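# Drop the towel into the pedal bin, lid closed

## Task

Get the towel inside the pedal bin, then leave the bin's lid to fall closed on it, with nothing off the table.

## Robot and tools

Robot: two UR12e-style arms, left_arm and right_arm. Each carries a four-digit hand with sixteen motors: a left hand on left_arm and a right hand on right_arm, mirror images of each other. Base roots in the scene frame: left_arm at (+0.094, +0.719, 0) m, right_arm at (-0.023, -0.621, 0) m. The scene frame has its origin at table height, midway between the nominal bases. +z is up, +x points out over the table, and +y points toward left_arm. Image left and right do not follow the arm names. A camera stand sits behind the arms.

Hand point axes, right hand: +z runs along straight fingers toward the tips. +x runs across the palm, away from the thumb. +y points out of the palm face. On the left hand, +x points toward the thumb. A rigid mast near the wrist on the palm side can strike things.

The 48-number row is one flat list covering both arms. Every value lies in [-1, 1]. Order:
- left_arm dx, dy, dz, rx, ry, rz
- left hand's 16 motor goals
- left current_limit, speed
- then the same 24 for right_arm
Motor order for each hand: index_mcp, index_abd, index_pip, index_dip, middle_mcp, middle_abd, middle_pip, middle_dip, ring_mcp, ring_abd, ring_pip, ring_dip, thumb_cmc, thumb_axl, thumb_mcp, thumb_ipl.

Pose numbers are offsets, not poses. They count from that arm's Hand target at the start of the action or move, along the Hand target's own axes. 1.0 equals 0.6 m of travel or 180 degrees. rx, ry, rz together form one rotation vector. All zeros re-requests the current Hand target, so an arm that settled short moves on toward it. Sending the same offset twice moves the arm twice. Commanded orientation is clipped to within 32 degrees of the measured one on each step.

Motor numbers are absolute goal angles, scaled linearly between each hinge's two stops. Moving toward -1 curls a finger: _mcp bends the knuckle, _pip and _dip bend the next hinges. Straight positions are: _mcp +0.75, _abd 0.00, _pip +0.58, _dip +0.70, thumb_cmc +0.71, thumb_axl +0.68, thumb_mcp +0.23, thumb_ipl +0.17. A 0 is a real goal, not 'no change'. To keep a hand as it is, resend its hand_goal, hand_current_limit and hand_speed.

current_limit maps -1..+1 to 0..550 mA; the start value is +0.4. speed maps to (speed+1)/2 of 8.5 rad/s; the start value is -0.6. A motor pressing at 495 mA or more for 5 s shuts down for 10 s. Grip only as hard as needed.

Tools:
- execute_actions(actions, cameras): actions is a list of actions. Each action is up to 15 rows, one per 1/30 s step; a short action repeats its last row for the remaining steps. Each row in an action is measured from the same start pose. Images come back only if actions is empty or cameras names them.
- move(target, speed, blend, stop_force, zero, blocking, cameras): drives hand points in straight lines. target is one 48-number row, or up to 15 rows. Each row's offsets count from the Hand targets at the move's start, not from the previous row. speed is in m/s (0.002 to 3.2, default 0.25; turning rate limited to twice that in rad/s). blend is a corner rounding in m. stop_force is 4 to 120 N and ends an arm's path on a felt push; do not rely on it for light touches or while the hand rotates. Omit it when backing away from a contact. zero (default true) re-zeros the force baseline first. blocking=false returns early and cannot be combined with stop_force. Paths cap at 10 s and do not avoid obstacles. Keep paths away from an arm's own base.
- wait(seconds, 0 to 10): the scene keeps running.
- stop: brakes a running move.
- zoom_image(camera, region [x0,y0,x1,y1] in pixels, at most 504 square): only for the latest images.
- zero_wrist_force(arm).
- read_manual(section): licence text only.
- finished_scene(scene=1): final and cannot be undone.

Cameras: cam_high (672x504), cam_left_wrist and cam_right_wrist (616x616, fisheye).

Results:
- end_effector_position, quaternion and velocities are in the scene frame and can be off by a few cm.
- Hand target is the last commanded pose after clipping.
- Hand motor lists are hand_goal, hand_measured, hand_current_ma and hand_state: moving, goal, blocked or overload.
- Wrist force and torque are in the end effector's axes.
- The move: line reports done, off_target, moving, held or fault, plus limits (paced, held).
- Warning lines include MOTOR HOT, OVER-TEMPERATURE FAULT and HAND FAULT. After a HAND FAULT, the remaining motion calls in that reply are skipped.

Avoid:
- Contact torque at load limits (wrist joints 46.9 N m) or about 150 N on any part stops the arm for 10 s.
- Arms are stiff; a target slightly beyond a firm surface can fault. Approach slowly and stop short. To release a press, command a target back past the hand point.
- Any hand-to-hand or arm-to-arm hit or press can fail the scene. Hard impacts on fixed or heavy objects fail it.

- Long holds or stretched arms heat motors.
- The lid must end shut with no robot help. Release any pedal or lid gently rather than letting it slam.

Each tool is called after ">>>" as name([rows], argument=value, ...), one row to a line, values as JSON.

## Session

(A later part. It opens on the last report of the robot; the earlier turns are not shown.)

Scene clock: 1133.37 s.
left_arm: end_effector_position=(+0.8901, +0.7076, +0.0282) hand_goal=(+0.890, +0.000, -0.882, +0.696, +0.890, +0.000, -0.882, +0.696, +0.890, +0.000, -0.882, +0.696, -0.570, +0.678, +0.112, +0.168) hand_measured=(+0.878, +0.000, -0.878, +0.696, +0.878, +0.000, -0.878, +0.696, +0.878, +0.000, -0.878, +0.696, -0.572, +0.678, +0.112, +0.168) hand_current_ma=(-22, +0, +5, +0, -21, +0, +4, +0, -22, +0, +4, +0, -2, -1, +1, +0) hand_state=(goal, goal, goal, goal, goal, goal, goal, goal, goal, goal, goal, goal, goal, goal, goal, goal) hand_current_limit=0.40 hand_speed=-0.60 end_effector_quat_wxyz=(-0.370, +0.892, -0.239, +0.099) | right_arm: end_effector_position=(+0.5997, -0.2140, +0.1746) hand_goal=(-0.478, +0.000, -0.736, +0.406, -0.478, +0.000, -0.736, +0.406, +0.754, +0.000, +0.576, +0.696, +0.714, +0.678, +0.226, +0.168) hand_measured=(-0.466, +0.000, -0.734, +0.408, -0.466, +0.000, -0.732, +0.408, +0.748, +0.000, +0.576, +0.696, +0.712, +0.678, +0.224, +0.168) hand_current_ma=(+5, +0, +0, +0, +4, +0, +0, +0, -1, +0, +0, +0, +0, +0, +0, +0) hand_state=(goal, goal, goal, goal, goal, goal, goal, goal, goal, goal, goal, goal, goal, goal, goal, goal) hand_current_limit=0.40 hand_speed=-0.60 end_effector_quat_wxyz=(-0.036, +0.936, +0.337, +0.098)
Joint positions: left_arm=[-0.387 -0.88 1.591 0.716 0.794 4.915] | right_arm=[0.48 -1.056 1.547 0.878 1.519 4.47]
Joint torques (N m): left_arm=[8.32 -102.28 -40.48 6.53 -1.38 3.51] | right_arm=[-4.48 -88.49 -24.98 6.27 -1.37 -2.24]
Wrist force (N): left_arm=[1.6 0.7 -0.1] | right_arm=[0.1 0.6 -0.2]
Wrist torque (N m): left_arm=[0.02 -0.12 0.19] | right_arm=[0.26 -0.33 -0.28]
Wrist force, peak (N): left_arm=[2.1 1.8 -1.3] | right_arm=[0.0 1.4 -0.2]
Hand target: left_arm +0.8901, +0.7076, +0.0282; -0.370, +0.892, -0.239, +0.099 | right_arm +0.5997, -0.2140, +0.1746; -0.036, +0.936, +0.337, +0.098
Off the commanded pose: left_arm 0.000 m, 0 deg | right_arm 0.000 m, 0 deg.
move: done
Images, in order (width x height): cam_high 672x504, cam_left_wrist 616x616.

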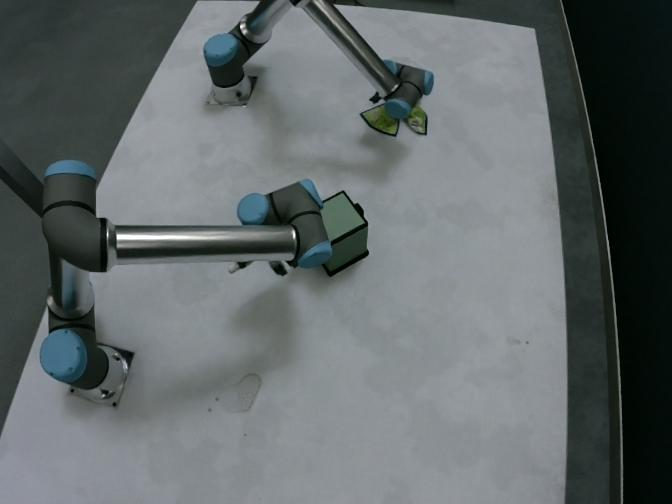

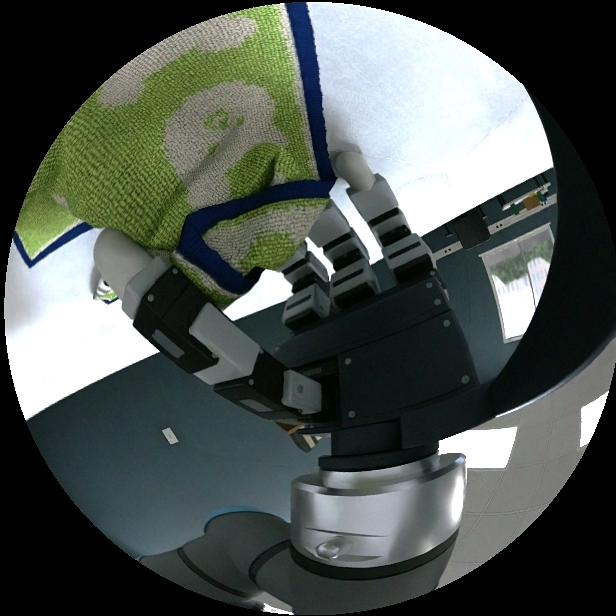

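>>> move(target=[0,0,0,0,0,0,0.411,0,-0.591,0.696,0.411,0,-0.591,0.696,0.411,0,-0.591,0.696,-0.571,0.678,-0.056,0.168,0.4,-0.6,0,0,0,0,0,0,-0.479,0,-0.737,0.406,-0.479,0,-0.737,0.406,0.754,0,0.576,0.696,0.714,0.678,0.226,0.168,0.4,-0.6], speed=0.1)

>>> move(target=[0,0.0141,0.0141,0,0,0,0.0,0,-0.518,0.696,0.0,0,-0.518,0.696,0.0,0,-0.518,0.696,-0.571,0.678,-0.281,0.168,0.4,-0.6,0,0,0,0,0,0,-0.479,0,-0.737,0.406,-0.479,0,-0.737,0.406,0.754,0,0.576,0.696,0.714,0.678,0.226,0.168,0.4,-0.6], speed=0.05)

>>> move(target=[0,0,0,0,0,0,-0.411,0,-0.81,0.478,-0.411,0,-0.81,0.478,-0.411,0,-0.81,0.478,-0.571,0.678,-0.449,-0.103,0.4,-0.6,0,0,0,0,0,0,-0.479,0,-0.737,0.406,-0.479,0,-0.737,0.406,0.754,0,0.576,0.696,0.714,0.678,0.226,0.168,0.4,-0.6], speed=0.1, cameras=["cam_high","cam_left_wrist"])

>>> zoom_image(camera="cam_left_wrist", region=[60, 60, 400, 400])

Scene clock: 1168.07 s.
left_arm: end_effector_position=(+0.8901, +0.7076, +0.0284) hand_goal=(+0.412, +0.000, -0.590, +0.696, +0.412, +0.000, -0.590, +0.696, +0.412, +0.000, -0.590, +0.696, -0.570, +0.678, -0.056, +0.168) hand_measured=(+0.828, +0.000, -0.806, +0.678, +0.830, +0.000, -0.800, +0.668, +0.830, +0.000, -0.806, +0.674, -0.572, +0.678, -0.050, +0.168) hand_current_ma=(+384, +0, -385, -34, +385, +0, -385, -60, +385, +0, -385, -43, -2, -1, +11, +0) hand_state=(blocked, goal, blocked, goal, blocked, goal, blocked, blocked, blocked, goal, blocked, blocked, goal, goal, goal, goal) hand_current_limit=0.40 hand_speed=-0.60 end_effector_quat_wxyz=(-0.371, +0.892, -0.239, +0.099) | right_arm: end_effector_position=(+0.5997, -0.2140, +0.1746) hand_goal=(-0.478, +0.000, -0.736, +0.406, -0.478, +0.000, -0.736, +0.406, +0.754, +0.000, +0.576, +0.696, +0.714, +0.678, +0.226, +0.168) hand_measured=(-0.466, +0.000, -0.734, +0.408, -0.466, +0.000, -0.732, +0.408, +0.748, +0.000, +0.576, +0.696, +0.712, +0.678, +0.224, +0.168) hand_current_ma=(+5, +0, +0, +0, +4, +0, +0, +0, -1, +0, +0, +0, +0, +0, +0, +0) hand_state=(goal, goal, goal, goal, goal, goal, goal, goal, goal, goal, goal, goal, goal, goal, goal, goal) hand_current_limit=0.40 hand_speed=-0.60 end_effector_quat_wxyz=(-0.036, +0.936, +0.337, +0.098)
Joint positions: left_arm=[-0.387 -0.88 1.591 0.716 0.794 4.915] | right_arm=[0.48 -1.056 1.547 0.878 1.519 4.47]
Joint torques (N m): left_arm=[-6.41 -55.12 -16.31 -2.15 8.82 2.76] | right_arm=[-5.64 -87.88 -24.66 6.14 -1.21 -2.08]
Wrist force (N): left_arm=[-1.2 -34.0 -14.3] | right_arm=[0.1 0.8 -0.1]
Wrist torque (N m): left_arm=[1.51 -0.54 0.99] | right_arm=[0.29 -0.33 -0.27]
Wrist force, peak (N): left_arm=[-1.0 -34.0 -14.9] | right_arm=[0.5 1.1 -0.2]
Hand target: left_arm +0.8901, +0.7076, +0.0282; -0.370, +0.892, -0.239, +0.099 | right_arm +0.5997, -0.2140, +0.1746; -0.036, +0.936, +0.337, +0.098
Off the commanded pose: left_arm 0.000 m, 0 deg | right_arm 0.000 m, 0 deg.
move: done

Scene clock: 1168.83 s.
left_arm: end_effector_position=(+0.8901, +0.7077, +0.0161) hand_goal=(+0.000, +0.000, -0.518, +0.696, +0.000, +0.000, -0.518, +0.696, +0.000, +0.000, -0.518, +0.696, -0.570, +0.678, -0.280, +0.168) hand_measured=(+0.948, -0.002, -0.990, +0.650, +0.950, -0.002, -0.976, +0.628, +0.952, -0.002, -0.986, +0.644, -0.568, +0.678, -0.274, +0.170) hand_current_ma=(+385, -1, -385, -118, +385, -1, -385, -200, +385, -1, -385, -141, +3, +0, +12, +1) hand_state=(blocked, goal, blocked, blocked, blocked, goal, blocked, blocked, blocked, goal, blocked, blocked, goal, goal, goal, goal) hand_current_limit=0.40 hand_speed=-0.60 end_effector_quat_wxyz=(-0.370, +0.892, -0.239, +0.099) | right_arm: end_effector_position=(+0.5997, -0.2140, +0.1746) hand_goal=(-0.478, +0.000, -0.736, +0.406, -0.478, +0.000, -0.736, +0.406, +0.754, +0.000, +0.576, +0.696, +0.714, +0.678, +0.226, +0.168) hand_measured=(-0.466, +0.000, -0.734, +0.408, -0.466, +0.000, -0.732, +0.408, +0.748, +0.000, +0.576, +0.696, +0.712, +0.678, +0.224, +0.168) hand_current_ma=(+5, +0, +0, +0, +4, +0, +0, +0, -1, +0, +0, +0, +0, +0, +0, +0) hand_state=(goal, goal, goal, goal, goal, goal, goal, goal, goal, goal, goal, goal, goal, goal, goal, goal) hand_current_limit=0.40 hand_speed=-0.60 end_effector_quat_wxyz=(-0.036, +0.936, +0.337, +0.098)
Joint positions: left_arm=[-0.387 -0.867 1.595 0.699 0.794 4.915] | right_arm=[0.48 -1.056 1.547 0.878 1.519 4.47]
Joint torques (N m): left_arm=[-21.98 -53.27 -6.99 0.23 15.52 3.44] | right_arm=[-6.37 -89.78 -25.19 5.84 -1.5 -2.18]
Wrist force (N): left_arm=[-1.7 -64.9 -23.2] | right_arm=[0.2 1.0 -0.2]
Wrist torque (N m): left_arm=[2.49 -0.82 1.70] | right_arm=[0.31 -0.34 -0.26]
Wrist force, peak (N): left_arm=[-4.6 -73.5 -31.7] | right_arm=[0.4 1.3 -0.4]
Hand target: left_arm +0.8901, +0.7076, +0.0162; -0.370, +0.892, -0.239, +0.099 | right_arm +0.5997, -0.2140, +0.1746; -0.036, +0.936, +0.337, +0.098
Off the commanded pose: left_arm 0.000 m, 0 deg | right_arm 0.000 m, 0 deg.
move: done

Scene clock: 1169.37 s.
left_arm: end_effector_position=(+0.8900, +0.7077, +0.0161) hand_goal=(-0.410, +0.000, -0.810, +0.478, -0.410, +0.000, -0.810, +0.478, -0.410, +0.000, -0.810, +0.478, -0.570, +0.678, -0.448, -0.102) hand_measured=(+0.956, -0.002, -0.896, +0.456, +0.958, -0.002, -0.892, +0.448, +0.960, -0.002, -0.896, +0.454, -0.568, +0.678, -0.430, -0.092) hand_current_ma=(+385, -1, -269, -43, +385, -1, -250, -65, +385, -1, -269, -49, +3, +0, +48, +20) hand_state=(blocked, goal, blocked, blocked, blocked, goal, blocked, blocked, blocked, goal, blocked, blocked, goal, goal, goal, goal) hand_current_limit=0.40 hand_speed=-0.60 end_effector_quat_wxyz=(-0.370, +0.892, -0.239, +0.099) | right_arm: end_effector_position=(+0.5997, -0.2140, +0.1746) hand_goal=(-0.478, +0.000, -0.736, +0.406, -0.478, +0.000, -0.736, +0.406, +0.754, +0.000, +0.576, +0.696, +0.714, +0.678, +0.226, +0.168) hand_measured=(-0.466, +0.000, -0.734, +0.408, -0.466, +0.000, -0.732, +0.408, +0.748, +0.000, +0.576, +0.696, +0.712, +0.678, +0.224, +0.168) hand_current_ma=(+5, +0, +0, +0, +4, +0, +0, +0, -1, +0, +0, +0, +0, +0, +0, +0) hand_state=(goal, goal, goal, goal, goal, goal, goal, goal, goal, goal, goal, goal, goal, goal, goal, goal) hand_current_limit=0.40 hand_speed=-0.60 end_effector_quat_wxyz=(-0.036, +0.936, +0.337, +0.098)
Joint positions: left_arm=[-0.387 -0.867 1.595 0.7 0.794 4.915] | right_arm=[0.48 -1.056 1.547 0.878 1.519 4.47]
Joint torques (N m): left_arm=[-29.47 -75.56 -19.79 3.48 7.15 3.43] | right_arm=[-3.86 -86.38 -24.73 5.92 -1.37 -2.22]
Wrist force (N): left_arm=[0.8 -40.2 -8.8] | right_arm=[-0.3 0.1 -0.1]
Wrist torque (N m): left_arm=[1.57 -0.40 1.13] | right_arm=[0.20 -0.27 -0.33]
Wrist force, peak (N): left_arm=[-1.8 -63.3 -21.7] | right_arm=[0.2 1.3 0.1]
Hand target: left_arm +0.8901, +0.7076, +0.0162; -0.370, +0.892, -0.239, +0.099 | right_arm +0.5997, -0.2140, +0.1746; -0.036, +0.936, +0.337, +0.098
Off the commanded pose: left_arm 0.000 m, 0 deg | right_arm 0.000 m, 0 deg.
move: done
Images, in order (width x height): cam_high 672x504, cam_left_wrist 616x616.

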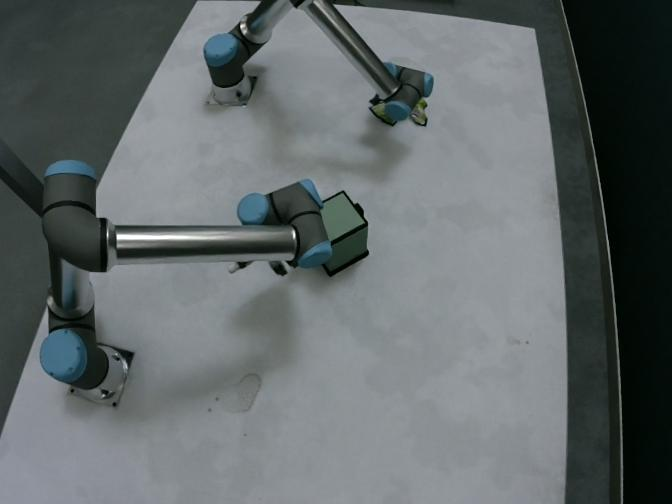

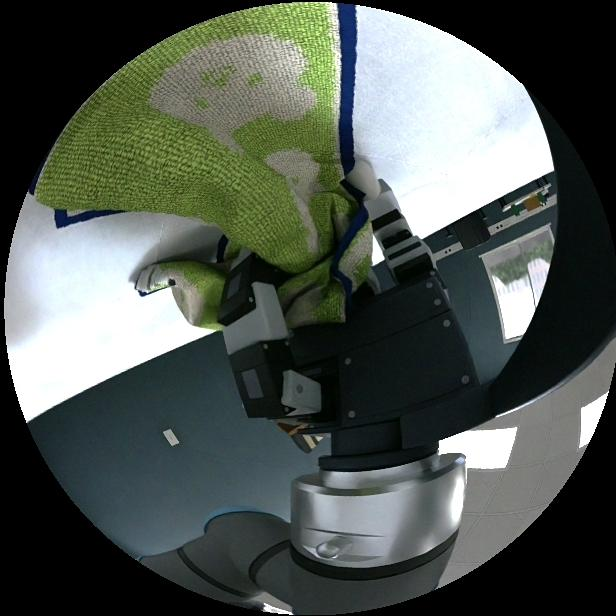

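Scaled by 1.482 from the camera's 616x616 image, which has a finer 880x880 frame.

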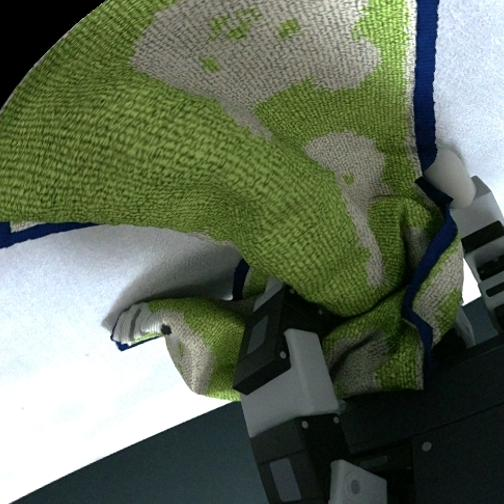

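>>> move(target=[0,-0.0354,-0.0354,0,0,0,-0.411,0,-0.81,0.478,-0.411,0,-0.81,0.478,-0.411,0,-0.81,0.478,-0.571,0.678,-0.449,-0.103,0.4,-0.6,0,0,0,0,0,0,-0.479,0,-0.737,0.406,-0.479,0,-0.737,0.406,0.754,0,0.576,0.696,0.714,0.678,0.226,0.168,0.4,-0.6], speed=0.05, cameras=["cam_high","cam_left_wrist"])

>>> zoom_image(camera="cam_left_wrist", region=[60, 60, 400, 400])

Scene clock: 1185.57 s.
left_arm: end_effector_position=(+0.8901, +0.7076, +0.0463) hand_goal=(-0.410, +0.000, -0.810, +0.478, -0.410, +0.000, -0.810, +0.478, -0.410, +0.000, -0.810, +0.478, -0.570, +0.678, -0.448, -0.102) hand_measured=(+0.682, +0.000, -0.760, +0.494, -0.024, -0.006, -0.792, +0.478, -0.394, -0.002, -0.808, +0.478, -0.562, +0.676, -0.410, -0.092) hand_current_ma=(+385, +0, +128, +28, +385, -7, +33, +0, +32, -1, +2, -1, +10, -4, +128, +23) hand_state=(blocked, goal, blocked, goal, blocked, goal, goal, goal, goal, goal, goal, goal, goal, goal, blocked, goal) hand_current_limit=0.40 hand_speed=-0.60 end_effector_quat_wxyz=(-0.370, +0.892, -0.239, +0.099) | right_arm: end_effector_position=(+0.5997, -0.2140, +0.1746) hand_goal=(-0.478, +0.000, -0.736, +0.406, -0.478, +0.000, -0.736, +0.406, +0.754, +0.000, +0.576, +0.696, +0.714, +0.678, +0.226, +0.168) hand_measured=(-0.466, +0.000, -0.734, +0.408, -0.466, +0.000, -0.732, +0.408, +0.748, +0.000, +0.576, +0.696, +0.712, +0.678, +0.224, +0.168) hand_current_ma=(+5, +0, +0, +0, +4, +0, +0, +0, -1, +0, +0, +0, +0, +0, +0, +0) hand_state=(goal, goal, goal, goal, goal, goal, goal, goal, goal, goal, goal, goal, goal, goal, goal, goal) hand_current_limit=0.40 hand_speed=-0.60 end_effector_quat_wxyz=(-0.036, +0.936, +0.337, +0.098)
Joint positions: left_arm=[-0.388 -0.899 1.586 0.74 0.794 4.915] | right_arm=[0.48 -1.056 1.547 0.878 1.519 4.47]
Joint torques (N m): left_arm=[3.16 -79.3 -26.63 1.33 -2.7 -2.23] | right_arm=[-5.67 -87.43 -25.47 5.86 -1.33 -2.17]
Wrist force (N): left_arm=[1.6 1.8 0.2] | right_arm=[0.6 0.7 -0.3]
Wrist torque (N m): left_arm=[0.25 -0.12 0.17] | right_arm=[0.30 -0.40 -0.24]
Wrist force, peak (N): left_arm=[0.8 -40.2 -9.4] | right_arm=[0.5 1.3 0.0]
Hand target: left_arm +0.8900, +0.7076, +0.0463; -0.370, +0.892, -0.239, +0.099 | right_arm +0.5997, -0.2140, +0.1746; -0.036, +0.936, +0.337, +0.098
Off the commanded pose: left_arm 0.000 m, 0 deg | right_arm 0.000 m, 0 deg.
move: done
Images, in order (width x height): cam_high 672x504, cam_left_wrist 616x616.

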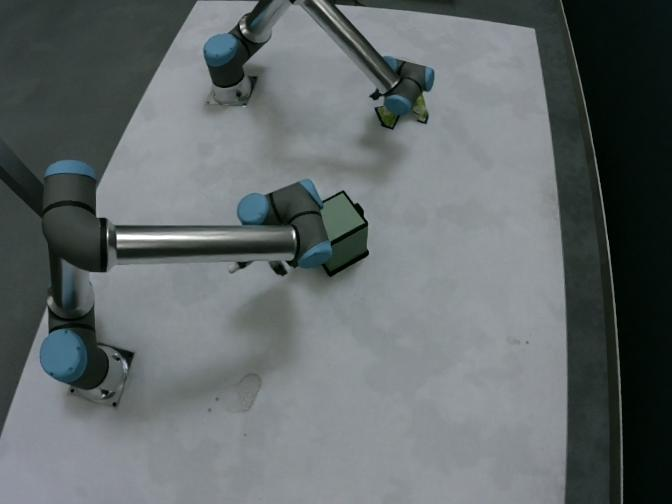

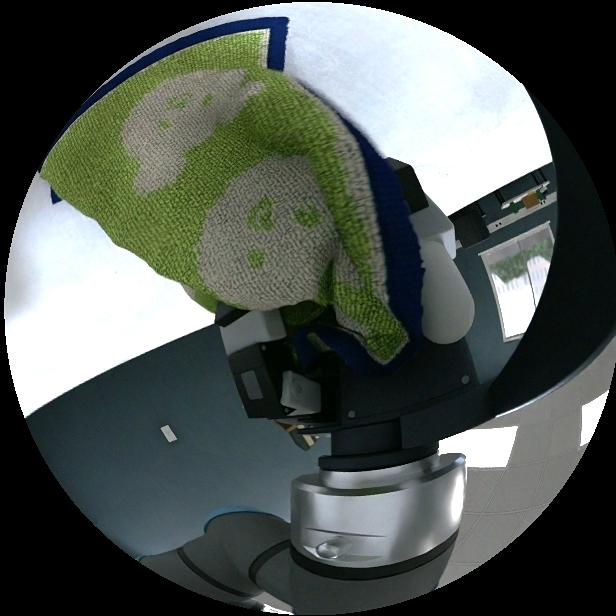

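Scaled by 1.482 from the camera's 616x616 image, which has a finer 880x880 frame.

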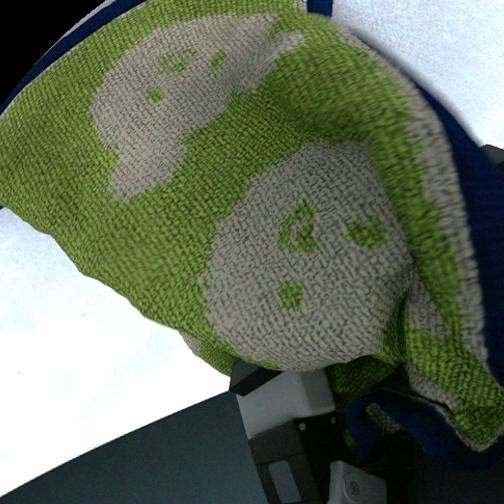

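>>> move(target=[0,-0.1532,-0.1532,0,0,0,-0.411,0,-0.81,0.478,-0.411,0,-0.81,0.478,-0.411,0,-0.81,0.478,-0.571,0.678,-0.449,-0.103,0.4,-0.6,0,0,0,0,0,0,-0.479,0,-0.737,0.406,-0.479,0,-0.737,0.406,0.754,0,0.576,0.696,0.714,0.678,0.226,0.168,0.4,-0.6], speed=0.12, cameras=["all"])

>>> zoom_image(camera="cam_left_wrist", region=[60, 60, 500, 440])

>>> zoom_image(camera="cam_high", region=[340, 20, 480, 150])

Scene clock: 1197.90 s.
left_arm: end_effector_position=(+0.8900, +0.7074, +0.1764) hand_goal=(-0.410, +0.000, -0.810, +0.478, -0.410, +0.000, -0.810, +0.478, -0.410, +0.000, -0.810, +0.478, -0.570, +0.678, -0.448, -0.102) hand_measured=(+0.682, +0.000, -0.760, +0.494, -0.024, -0.006, -0.792, +0.478, -0.394, -0.002, -0.808, +0.478, -0.562, +0.674, -0.410, -0.092) hand_current_ma=(+385, +0, +130, +28, +385, -7, +34, +0, +31, -1, +2, -1, +11, -4, +129, +23) hand_state=(blocked, goal, blocked, goal, blocked, goal, goal, goal, goal, goal, goal, goal, goal, goal, blocked, goal) hand_current_limit=0.40 hand_speed=-0.60 end_effector_quat_wxyz=(-0.370, +0.892, -0.239, +0.099) | right_arm: end_effector_position=(+0.5997, -0.2140, +0.1746) hand_goal=(-0.478, +0.000, -0.736, +0.406, -0.478, +0.000, -0.736, +0.406, +0.754, +0.000, +0.576, +0.696, +0.714, +0.678, +0.226, +0.168) hand_measured=(-0.466, +0.000, -0.734, +0.408, -0.466, +0.000, -0.732, +0.408, +0.748, +0.000, +0.576, +0.696, +0.712, +0.678, +0.224, +0.168) hand_current_ma=(+5, +0, +0, +0, +4, +0, +0, +0, -1, +0, +0, +0, +0, +0, +0, +0) hand_state=(goal, goal, goal, goal, goal, goal, goal, goal, goal, goal, goal, goal, goal, goal, goal, goal) hand_current_limit=0.40 hand_speed=-0.60 end_effector_quat_wxyz=(-0.036, +0.936, +0.337, +0.098)
Joint positions: left_arm=[-0.388 -1.018 1.518 0.927 0.794 4.915] | right_arm=[0.48 -1.056 1.547 0.878 1.519 4.47]
Joint torques (N m): left_arm=[-14.02 -74.21 -30.1 1.87 -2.4 -3.01] | right_arm=[-6.04 -87.51 -25.97 5.75 -1.15 -2.17]
Wrist force (N): left_arm=[1.8 1.6 0.5] | right_arm=[0.0 0.5 -0.7]
Wrist torque (N m): left_arm=[0.20 -0.14 0.22] | right_arm=[0.30 -0.31 -0.30]
Wrist force, peak (N): left_arm=[1.6 2.9 1.4] | right_arm=[0.7 1.1 -0.5]
Hand target: left_arm +0.8899, +0.7074, +0.1763; -0.370, +0.892, -0.239, +0.099 | right_arm +0.5997, -0.2140, +0.1746; -0.036, +0.936, +0.337, +0.098
Off the commanded pose: left_arm 0.000 m, 0 deg | right_arm 0.000 m, 0 deg.
move: done

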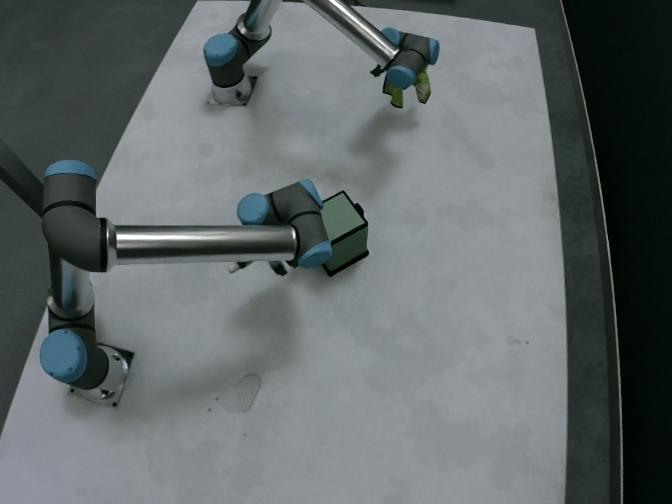

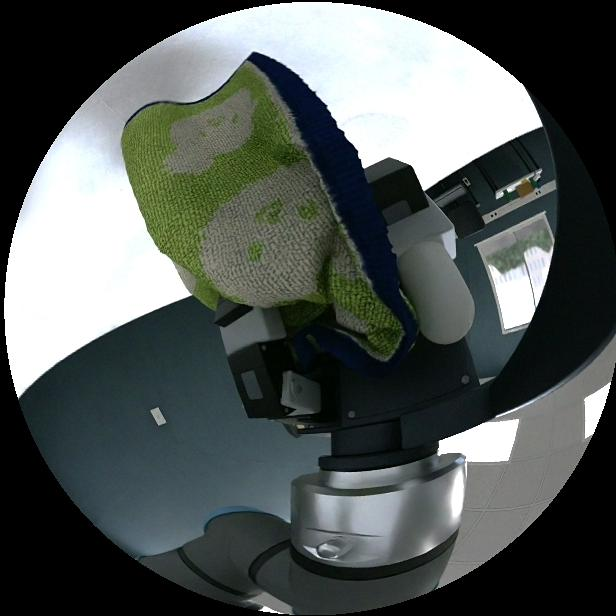

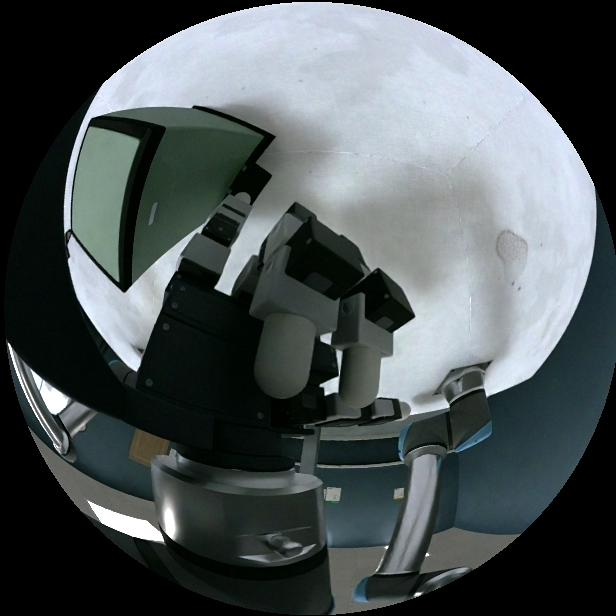

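Scaled by 1.145 from the camera's 616x616 image, which has a finer 880x880 frame.

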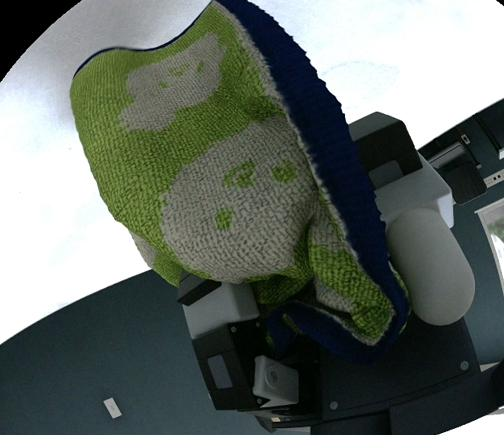

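Scaled by 3.600.

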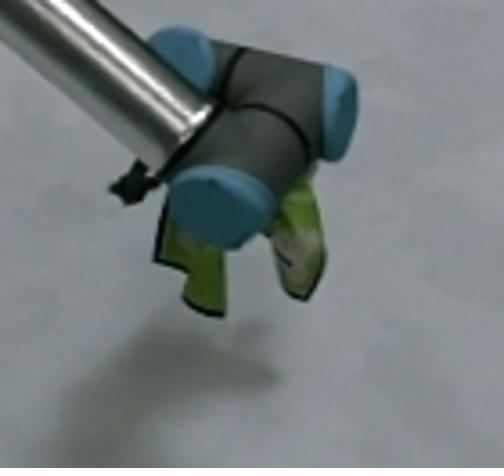

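>>> move([
  [0,0,0,0,0,0,-0.411,0,-0.81,0.478,-0.411,0,-0.81,0.478,-0.411,0,-0.81,0.478,-0.571,0.678,-0.449,-0.103,0.4,-0.6,0,0,0,0,0,0,-0.479,0,-0.737,0.406,-0.479,0,-0.737,0.406,0.754,0.583,0.576,0.696,0.714,0.678,0.226,0.168,0.4,-0.6],
  [0.0127,0.4118,-0.9862,0,0.275,0.275,-0.411,0,-0.81,0.478,-0.411,0,-0.81,0.478,-0.411,0,-0.81,0.478,-0.571,0.678,-0.449,-0.103,0.4,-0.6,0.0415,0.0003,0.061,0,0.1278,0,-0.479,0,-0.737,0.406,-0.479,0,-0.737,0.406,0.754,0.583,0.576,0.696,0.714,0.678,0.226,0.168,0.4,-0.6],
], speed=0.3, cameras=["all"])

>>> zoom_image(camera="cam_right_wrist", region=[140, 100, 340, 280])

>>> zoom_image(camera="cam_high", region=[220, 90, 400, 290])

Scene clock: 1288.87 s.
left_arm: end_effector_position=(+0.5997, +0.1896, +0.4187) hand_goal=(-0.410, +0.000, -0.810, +0.478, -0.410, +0.000, -0.810, +0.478, -0.410, +0.000, -0.810, +0.478, -0.570, +0.678, -0.448, -0.102) hand_measured=(+0.682, +0.000, -0.760, +0.494, -0.024, -0.006, -0.792, +0.478, -0.394, -0.002, -0.808, +0.478, -0.562, +0.674, -0.410, -0.092) hand_current_ma=(+385, +0, +130, +28, +385, -7, +34, +0, +31, -1, +2, -1, +11, -4, +129, +23) hand_state=(blocked, goal, blocked, goal, blocked, goal, goal, goal, goal, goal, goal, goal, goal, goal, blocked, goal) hand_current_limit=0.40 hand_speed=-0.60 end_effector_quat_wxyz=(+0.247, -0.593, +0.708, -0.293) | right_arm: end_effector_position=(+0.6243, -0.1938, +0.1440) hand_goal=(-0.478, +0.000, -0.736, +0.406, -0.478, +0.000, -0.736, +0.406, +0.754, +0.584, +0.576, +0.696, +0.714, +0.678, +0.226, +0.168) hand_measured=(-0.466, +0.000, -0.734, +0.408, -0.466, +0.000, -0.732, +0.408, +0.750, +0.580, +0.576, +0.696, +0.712, +0.678, +0.224, +0.168) hand_current_ma=(+5, +0, +0, +0, +4, +0, +0, +0, -1, +0, +0, +0, +0, +0, +0, +0) hand_state=(goal, goal, goal, goal, goal, goal, goal, goal, goal, goal, goal, goal, goal, goal, goal, goal) hand_current_limit=0.40 hand_speed=-0.60 end_effector_quat_wxyz=(-0.102, +0.897, +0.323, +0.282)
Joint positions: left_arm=[-1.176 -1.337 1.454 0.956 0.935 5.458] | right_arm=[0.455 -1.156 1.74 0.394 1.416 4.488]
Joint torques (N m): left_arm=[-9.82 -77.63 -43.74 0.26 -2.08 -2.37] | right_arm=[5.39 -50.39 -50.73 4.82 2.28 -1.7]
Wrist force (N): left_arm=[1.5 1.9 0.8] | right_arm=[0.1 1.0 0.0]
Wrist torque (N m): left_arm=[0.21 -0.08 0.18] | right_arm=[0.25 -0.17 -0.17]
Wrist force, peak (N): left_arm=[4.2 1.4 -1.0] | right_arm=[0.8 1.8 0.3]
Hand target: left_arm +0.5997, +0.1895, +0.4188; +0.247, -0.593, +0.708, -0.293 | right_arm +0.6244, -0.1937, +0.1440; -0.102, +0.897, +0.324, +0.282
Off the commanded pose: left_arm 0.000 m, 0 deg | right_arm 0.000 m, 0 deg.
move: done

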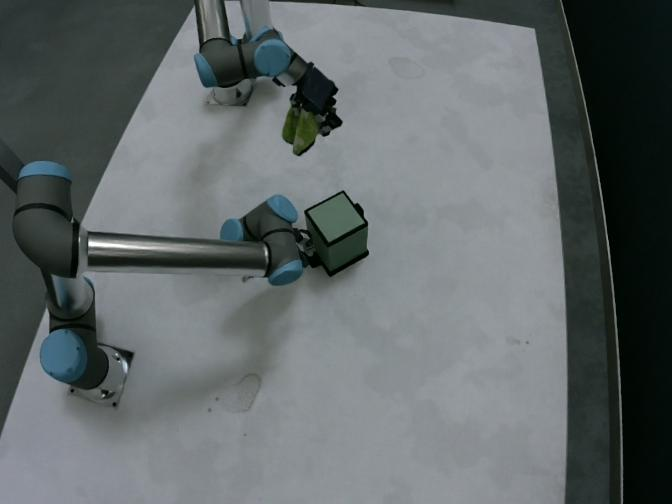

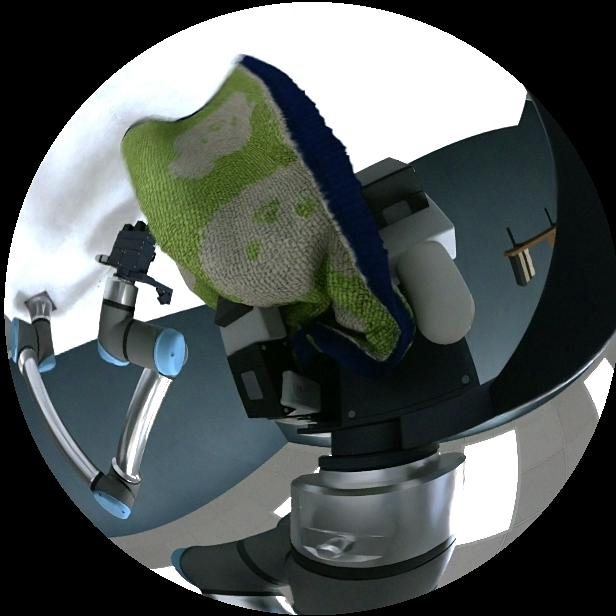

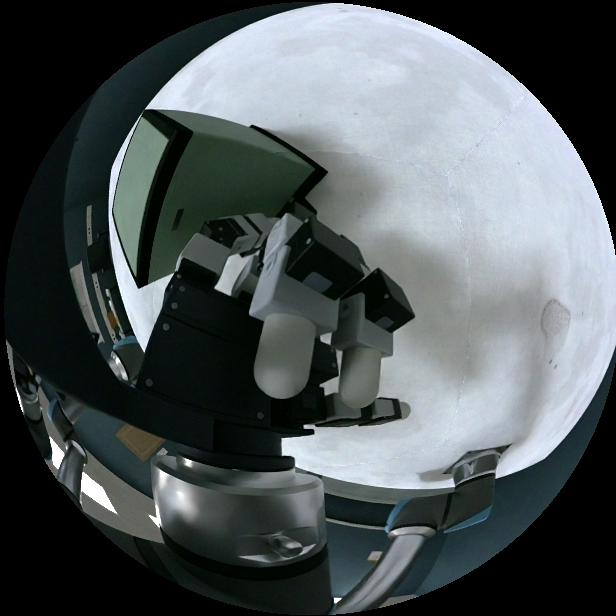

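Scaled by 2.520 from the camera's 616x616 image, which has a finer 880x880 frame.

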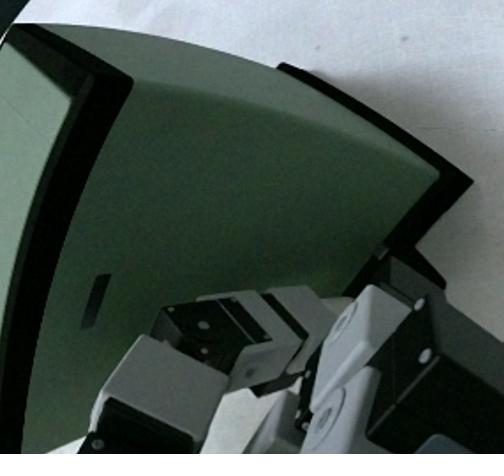

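Scaled by 2.520.

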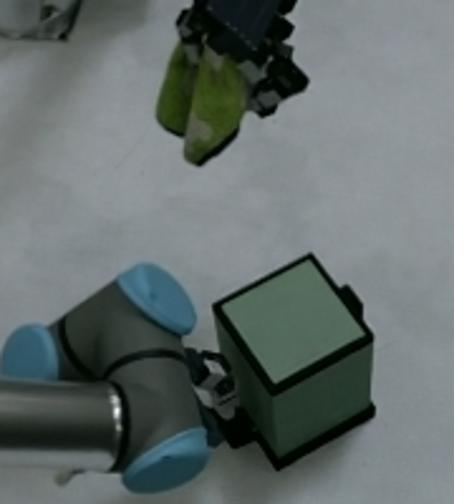

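>>> move(target=[0,0,0,0,0,0,-0.411,0,-0.81,0.478,-0.411,0,-0.81,0.478,-0.411,0,-0.81,0.478,-0.571,0.678,-0.449,-0.103,0.4,-0.6,-0.0383,0,0.0546,0,0,0,-0.479,0,-0.737,0.406,-0.479,0,-0.737,0.406,0.754,0.583,0.576,0.696,0.714,0.678,0.226,0.168,0.4,-0.6], speed=0.04, stop_force=20, cameras=["cam_high","cam_right_wrist"])

>>> zoom_image(camera="cam_right_wrist", region=[140, 100, 340, 280])

>>> zoom_image(camera="cam_high", region=[260, 170, 400, 290])

Scene clock: 1304.40 s.
left_arm: end_effector_position=(+0.5997, +0.1895, +0.4188) hand_goal=(-0.410, +0.000, -0.810, +0.478, -0.410, +0.000, -0.810, +0.478, -0.410, +0.000, -0.810, +0.478, -0.570, +0.678, -0.448, -0.102) hand_measured=(+0.682, +0.000, -0.760, +0.494, -0.024, -0.006, -0.792, +0.478, -0.394, -0.002, -0.808, +0.478, -0.562, +0.674, -0.410, -0.092) hand_current_ma=(+385, +0, +130, +28, +385, -7, +34, +0, +31, -1, +2, -1, +11, -4, +130, +23) hand_state=(blocked, goal, blocked, goal, blocked, goal, goal, goal, goal, goal, goal, goal, goal, goal, blocked, goal) hand_current_limit=0.40 hand_speed=-0.60 end_effector_quat_wxyz=(+0.247, -0.593, +0.708, -0.293) | right_arm: end_effector_position=(+0.6243, -0.1937, +0.1039) hand_goal=(-0.478, +0.000, -0.736, +0.406, -0.478, +0.000, -0.736, +0.406, +0.754, +0.584, +0.576, +0.696, +0.714, +0.678, +0.226, +0.168) hand_measured=(-0.466, +0.000, -0.734, +0.408, -0.466, +0.000, -0.732, +0.408, +0.750, +0.588, +0.576, +0.696, +0.712, +0.678, +0.224, +0.168) hand_current_ma=(+5, +0, +0, +0, +4, +0, +0, +0, -1, +0, +0, +0, +0, +0, +0, +0) hand_state=(goal, goal, goal, goal, goal, goal, goal, goal, goal, goal, goal, goal, goal, goal, goal, goal) hand_current_limit=0.40 hand_speed=-0.60 end_effector_quat_wxyz=(-0.102, +0.897, +0.324, +0.282)
Joint positions: left_arm=[-1.176 -1.338 1.454 0.956 0.935 5.458] | right_arm=[0.455 -1.117 1.766 0.329 1.416 4.488]
Joint torques (N m): left_arm=[-13.64 -77.06 -49.09 0.15 -2.42 1.79] | right_arm=[11.31 -82.39 -48.32 5.01 2.84 2.01]
Wrist force (N): left_arm=[1.8 1.7 0.5] | right_arm=[1.5 0.9 -0.2]
Wrist torque (N m): left_arm=[0.20 -0.13 0.22] | right_arm=[0.31 -0.25 -0.06]
Wrist force, peak (N): left_arm=[1.9 2.0 0.7] | right_arm=[7.5 0.7 -9.4]
Hand target: left_arm +0.5997, +0.1895, +0.4188; +0.247, -0.593, +0.708, -0.293 | right_arm +0.6243, -0.1937, +0.1039; -0.102, +0.897, +0.324, +0.282
Off the commanded pose: left_arm 0.000 m, 0 deg | right_arm 0.000 m, 0 deg.
move: done
Images, in order (width x height): cam_high 672x504, cam_right_wrist 616x616.

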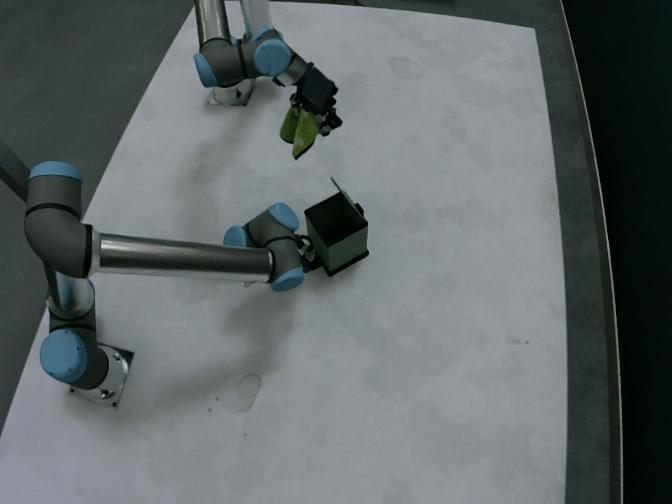

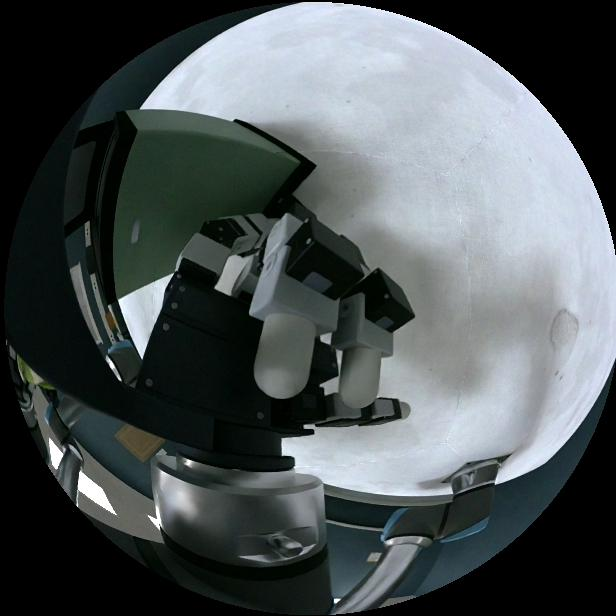

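Scaled by 2.520 from the camera's 616x616 image, which has a finer 880x880 frame.

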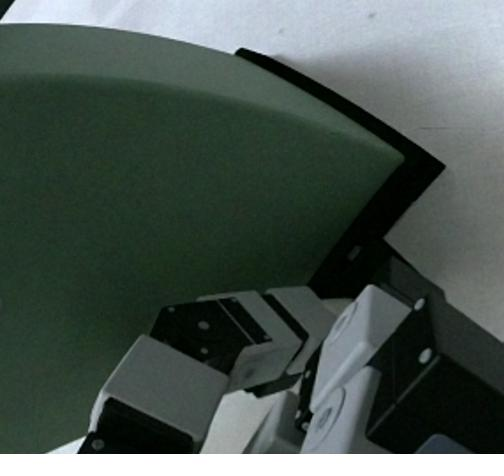

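Scaled by 3.600.

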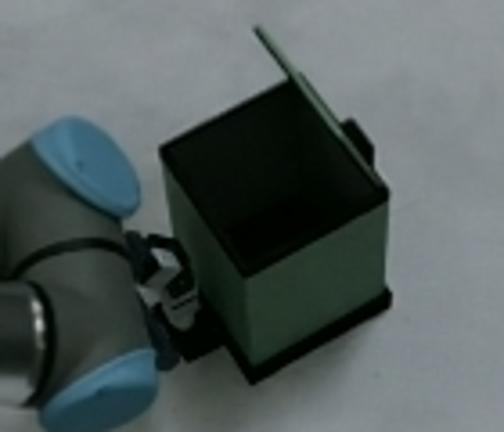

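>>> move(target=[0,0,0,0,0,0,-0.411,0,-0.81,0.478,-0.411,0,-0.81,0.478,-0.411,0,-0.81,0.478,-0.571,0.678,-0.449,-0.103,0.4,-0.6,-0.0144,0,0.0205,0,0,0,-0.479,0,-0.737,0.406,-0.479,0,-0.737,0.406,0.754,0.583,0.576,0.696,0.714,0.678,0.226,0.168,0.4,-0.6], speed=0.04, stop_force=20, cameras=["cam_high","cam_right_wrist","cam_left_wrist"])

>>> zoom_image(camera="cam_high", region=[260, 170, 400, 290])

>>> zoom_image(camera="cam_high", region=[260, 40, 360, 170])

Scene clock: 1414.43 s.
left_arm: end_effector_position=(+0.5997, +0.1895, +0.4188) hand_goal=(-0.410, +0.000, -0.810, +0.478, -0.410, +0.000, -0.810, +0.478, -0.410, +0.000, -0.810, +0.478, -0.570, +0.678, -0.448, -0.102) hand_measured=(+0.682, +0.000, -0.760, +0.494, -0.024, -0.006, -0.792, +0.478, -0.394, -0.002, -0.808, +0.478, -0.562, +0.674, -0.410, -0.092) hand_current_ma=(+385, +0, +130, +28, +385, -7, +34, +0, +31, -1, +2, -1, +11, -4, +130, +23) hand_state=(blocked, goal, blocked, goal, blocked, goal, goal, goal, goal, goal, goal, goal, goal, goal, blocked, goal) hand_current_limit=0.40 hand_speed=-0.60 end_effector_quat_wxyz=(+0.247, -0.593, +0.708, -0.293) | right_arm: end_effector_position=(+0.6246, -0.1936, +0.1012) hand_goal=(-0.478, +0.000, -0.736, +0.406, -0.478, +0.000, -0.736, +0.406, +0.754, +0.584, +0.576, +0.696, +0.714, +0.678, +0.226, +0.168) hand_measured=(-0.466, +0.000, -0.734, +0.408, -0.466, +0.000, -0.732, +0.408, +0.752, +0.596, +0.576, +0.696, +0.712, +0.678, +0.224, +0.168) hand_current_ma=(+5, +0, +0, +0, +4, +0, +0, +0, +0, +4, +0, +0, +0, +0, +0, +0) hand_state=(goal, goal, goal, goal, goal, goal, goal, goal, goal, goal, goal, goal, goal, goal, goal, goal) hand_current_limit=0.40 hand_speed=-0.60 end_effector_quat_wxyz=(-0.102, +0.897, +0.324, +0.283)
Joint positions: left_arm=[-1.176 -1.338 1.454 0.956 0.935 5.458] | right_arm=[0.455 -1.114 1.768 0.324 1.416 4.488]
Joint torques (N m): left_arm=[-13.62 -76.98 -47.78 0 -2.28 1.42] | right_arm=[9.15 -36.21 -38.66 0.55 0.83 1.87]
Wrist force (N): left_arm=[1.6 1.6 0.6] | right_arm=[11.3 1.1 -14.2]
Wrist torque (N m): left_arm=[0.19 -0.09 0.19] | right_arm=[1.38 0.80 0.68]
Wrist force, peak (N): left_arm=[1.9 1.9 0.8] | right_arm=[20.2 1.2 -27.8]
Hand target: left_arm +0.5997, +0.1895, +0.4188; +0.247, -0.593, +0.708, -0.293 | right_arm +0.6246, -0.1936, +0.1011; -0.102, +0.897, +0.324, +0.283 (not the last commanded pose)
Off the commanded pose: left_arm 0.000 m, 0 deg | right_arm 0.012 m, 0 deg.
move: contact (right_arm)

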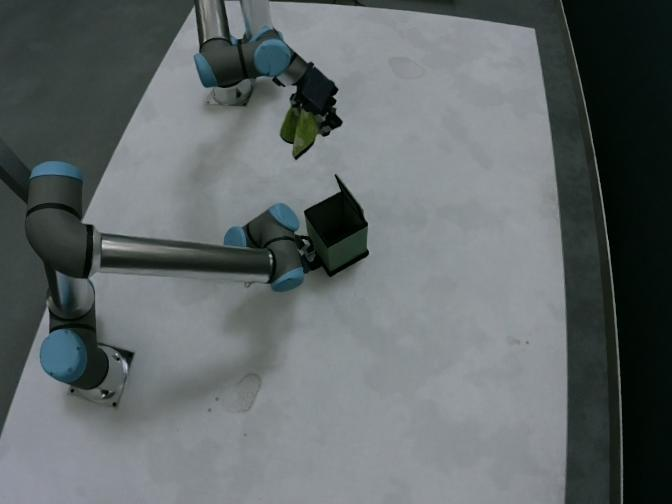

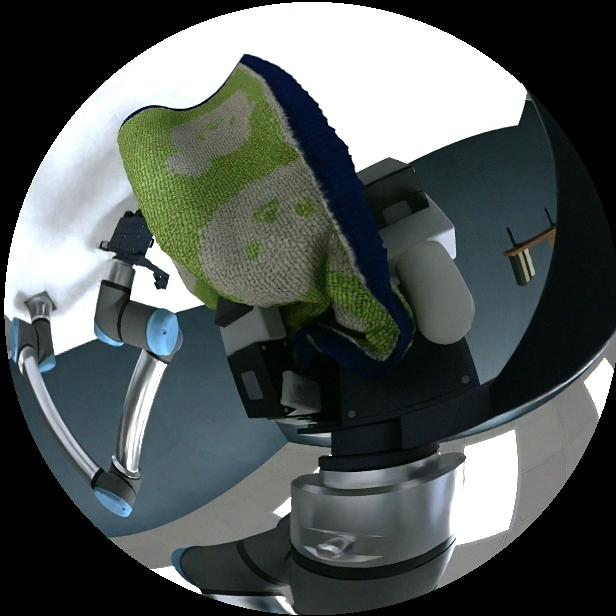

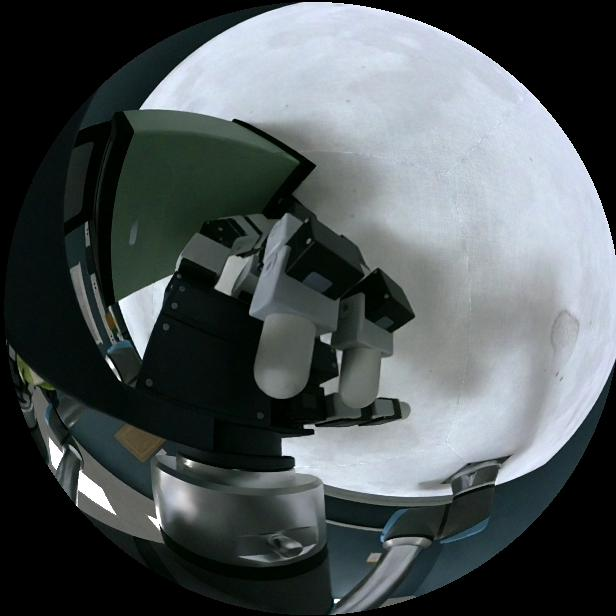

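Scaled by 3.600.

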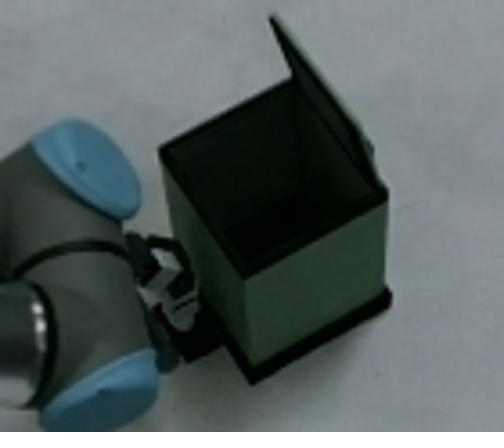

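Scaled by 3.877.

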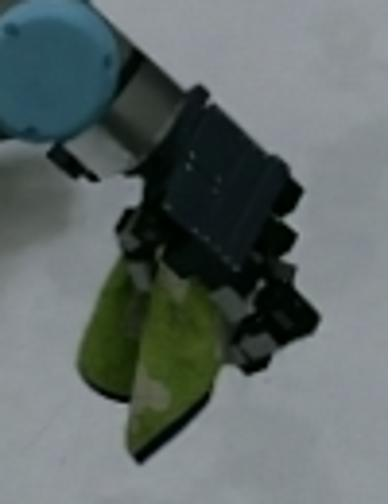

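>>> move([
  [0.1888,-0.0792,-0.0528,0,0.157,0.157,-0.411,0,-0.81,0.478,-0.411,0,-0.81,0.478,-0.411,0,-0.81,0.478,-0.571,0.678,-0.449,-0.103,0.4,-0.6,0,0,0,0,0,0,-0.479,0,-0.737,0.406,-0.479,0,-0.737,0.406,0.754,0.583,0.576,0.696,0.714,0.678,0.226,0.168,0.4,-0.6],
  [0.3812,-0.2852,0.1532,0,0.157,0.157,-0.411,0,-0.81,0.478,-0.411,0,-0.81,0.478,-0.411,0,-0.81,0.478,-0.571,0.678,-0.449,-0.103,0.4,-0.6,0,0,0,0,0,0,-0.479,0,-0.737,0.406,-0.479,0,-0.737,0.406,0.754,0.583,0.576,0.696,0.714,0.678,0.226,0.168,0.4,-0.6],
], speed=0.22, blend=[0.04, 0], cameras=["all"])

>>> zoom_image(camera="cam_high", region=[250, 130, 410, 290])

>>> zoom_image(camera="cam_right_wrist", region=[0, 60, 300, 360])

Scene clock: 1465.33 s.
left_arm: end_effector_position=(+0.7431, -0.0680, +0.4746) hand_goal=(-0.410, +0.000, -0.810, +0.478, -0.410, +0.000, -0.810, +0.478, -0.410, +0.000, -0.810, +0.478, -0.570, +0.678, -0.448, -0.102) hand_measured=(+0.682, +0.000, -0.760, +0.494, -0.024, -0.006, -0.792, +0.478, -0.394, -0.002, -0.808, +0.478, -0.562, +0.674, -0.410, -0.092) hand_current_ma=(+385, +0, +130, +28, +385, -7, +34, +0, +31, -1, +2, -1, +11, -4, +130, +23) hand_state=(blocked, goal, blocked, goal, blocked, goal, goal, goal, goal, goal, goal, goal, goal, goal, blocked, goal) hand_current_limit=0.40 hand_speed=-0.60 end_effector_quat_wxyz=(+0.132, -0.316, +0.868, -0.359) | right_arm: end_effector_position=(+0.6246, -0.1936, +0.1011) hand_goal=(-0.478, +0.000, -0.736, +0.406, -0.478, +0.000, -0.736, +0.406, +0.754, +0.584, +0.576, +0.696, +0.714, +0.678, +0.226, +0.168) hand_measured=(-0.466, +0.000, -0.734, +0.408, -0.466, +0.000, -0.732, +0.408, +0.752, +0.596, +0.576, +0.696, +0.712, +0.678, +0.224, +0.168) hand_current_ma=(+5, +0, +0, +0, +4, +0, +0, +0, +0, +4, +0, +0, +0, +0, +0, +0) hand_state=(goal, goal, goal, goal, goal, goal, goal, goal, goal, goal, goal, goal, goal, goal, goal, goal) hand_current_limit=0.40 hand_speed=-0.60 end_effector_quat_wxyz=(-0.102, +0.897, +0.324, +0.283)
Joint positions: left_arm=[-1.059 -0.79 0.474 1.11 1.444 6.157] | right_arm=[0.455 -1.114 1.768 0.324 1.416 4.488]
Joint torques (N m): left_arm=[-15.44 -98.99 -50.57 -0.13 -1.09 -3.45] | right_arm=[8.52 -36.01 -36.43 0.11 1.35 1.73]
Wrist force (N): left_arm=[2.1 1.5 0.5] | right_arm=[11.2 1.3 -14.7]
Wrist torque (N m): left_arm=[0.19 -0.20 0.16] | right_arm=[1.42 0.88 0.66]
Wrist force, peak (N): left_arm=[2.4 2.3 0.0] | right_arm=[11.4 1.5 -15.4]
Hand target: left_arm +0.7430, -0.0681, +0.4746; +0.132, -0.316, +0.868, -0.359 | right_arm +0.6246, -0.1936, +0.1011; -0.102, +0.897, +0.324, +0.283
Off the commanded pose: left_arm 0.000 m, 0 deg | right_arm 0.000 m, 0 deg.
move: done

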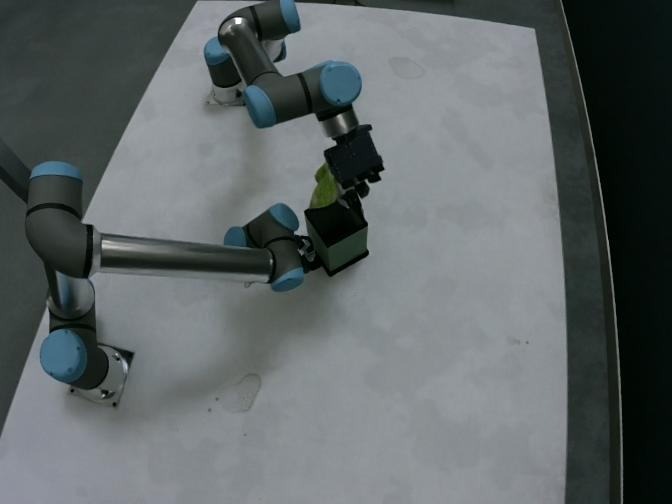

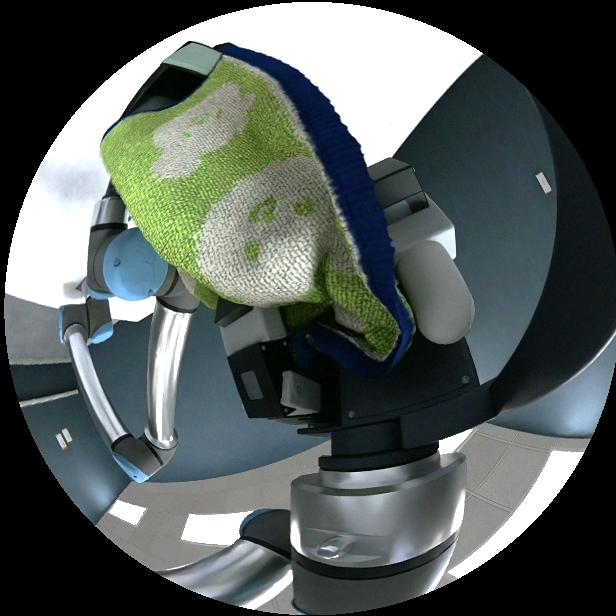

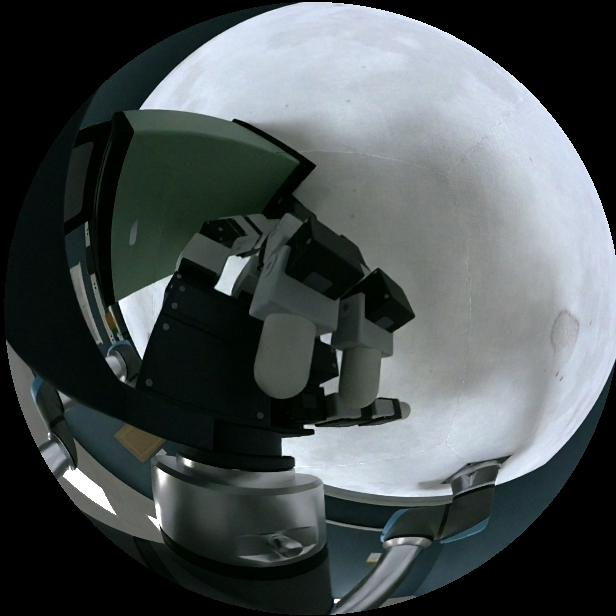

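Scaled by 3.150.

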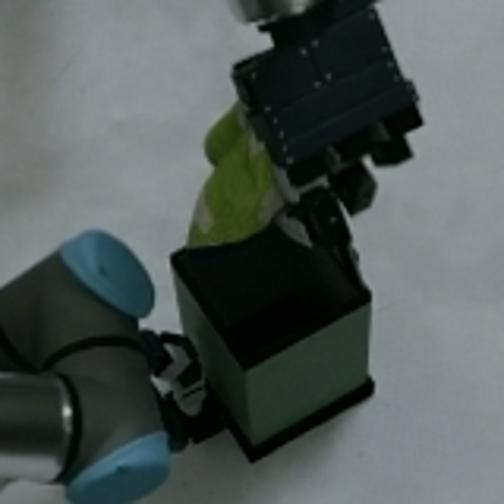

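Scaled by 1.680 from the camera's 616x616 image, which has a finer 880x880 frame.

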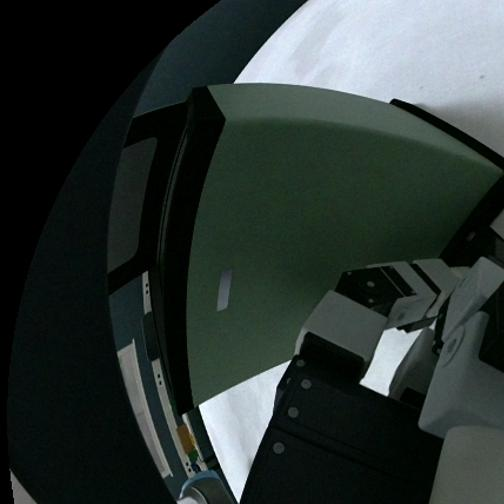

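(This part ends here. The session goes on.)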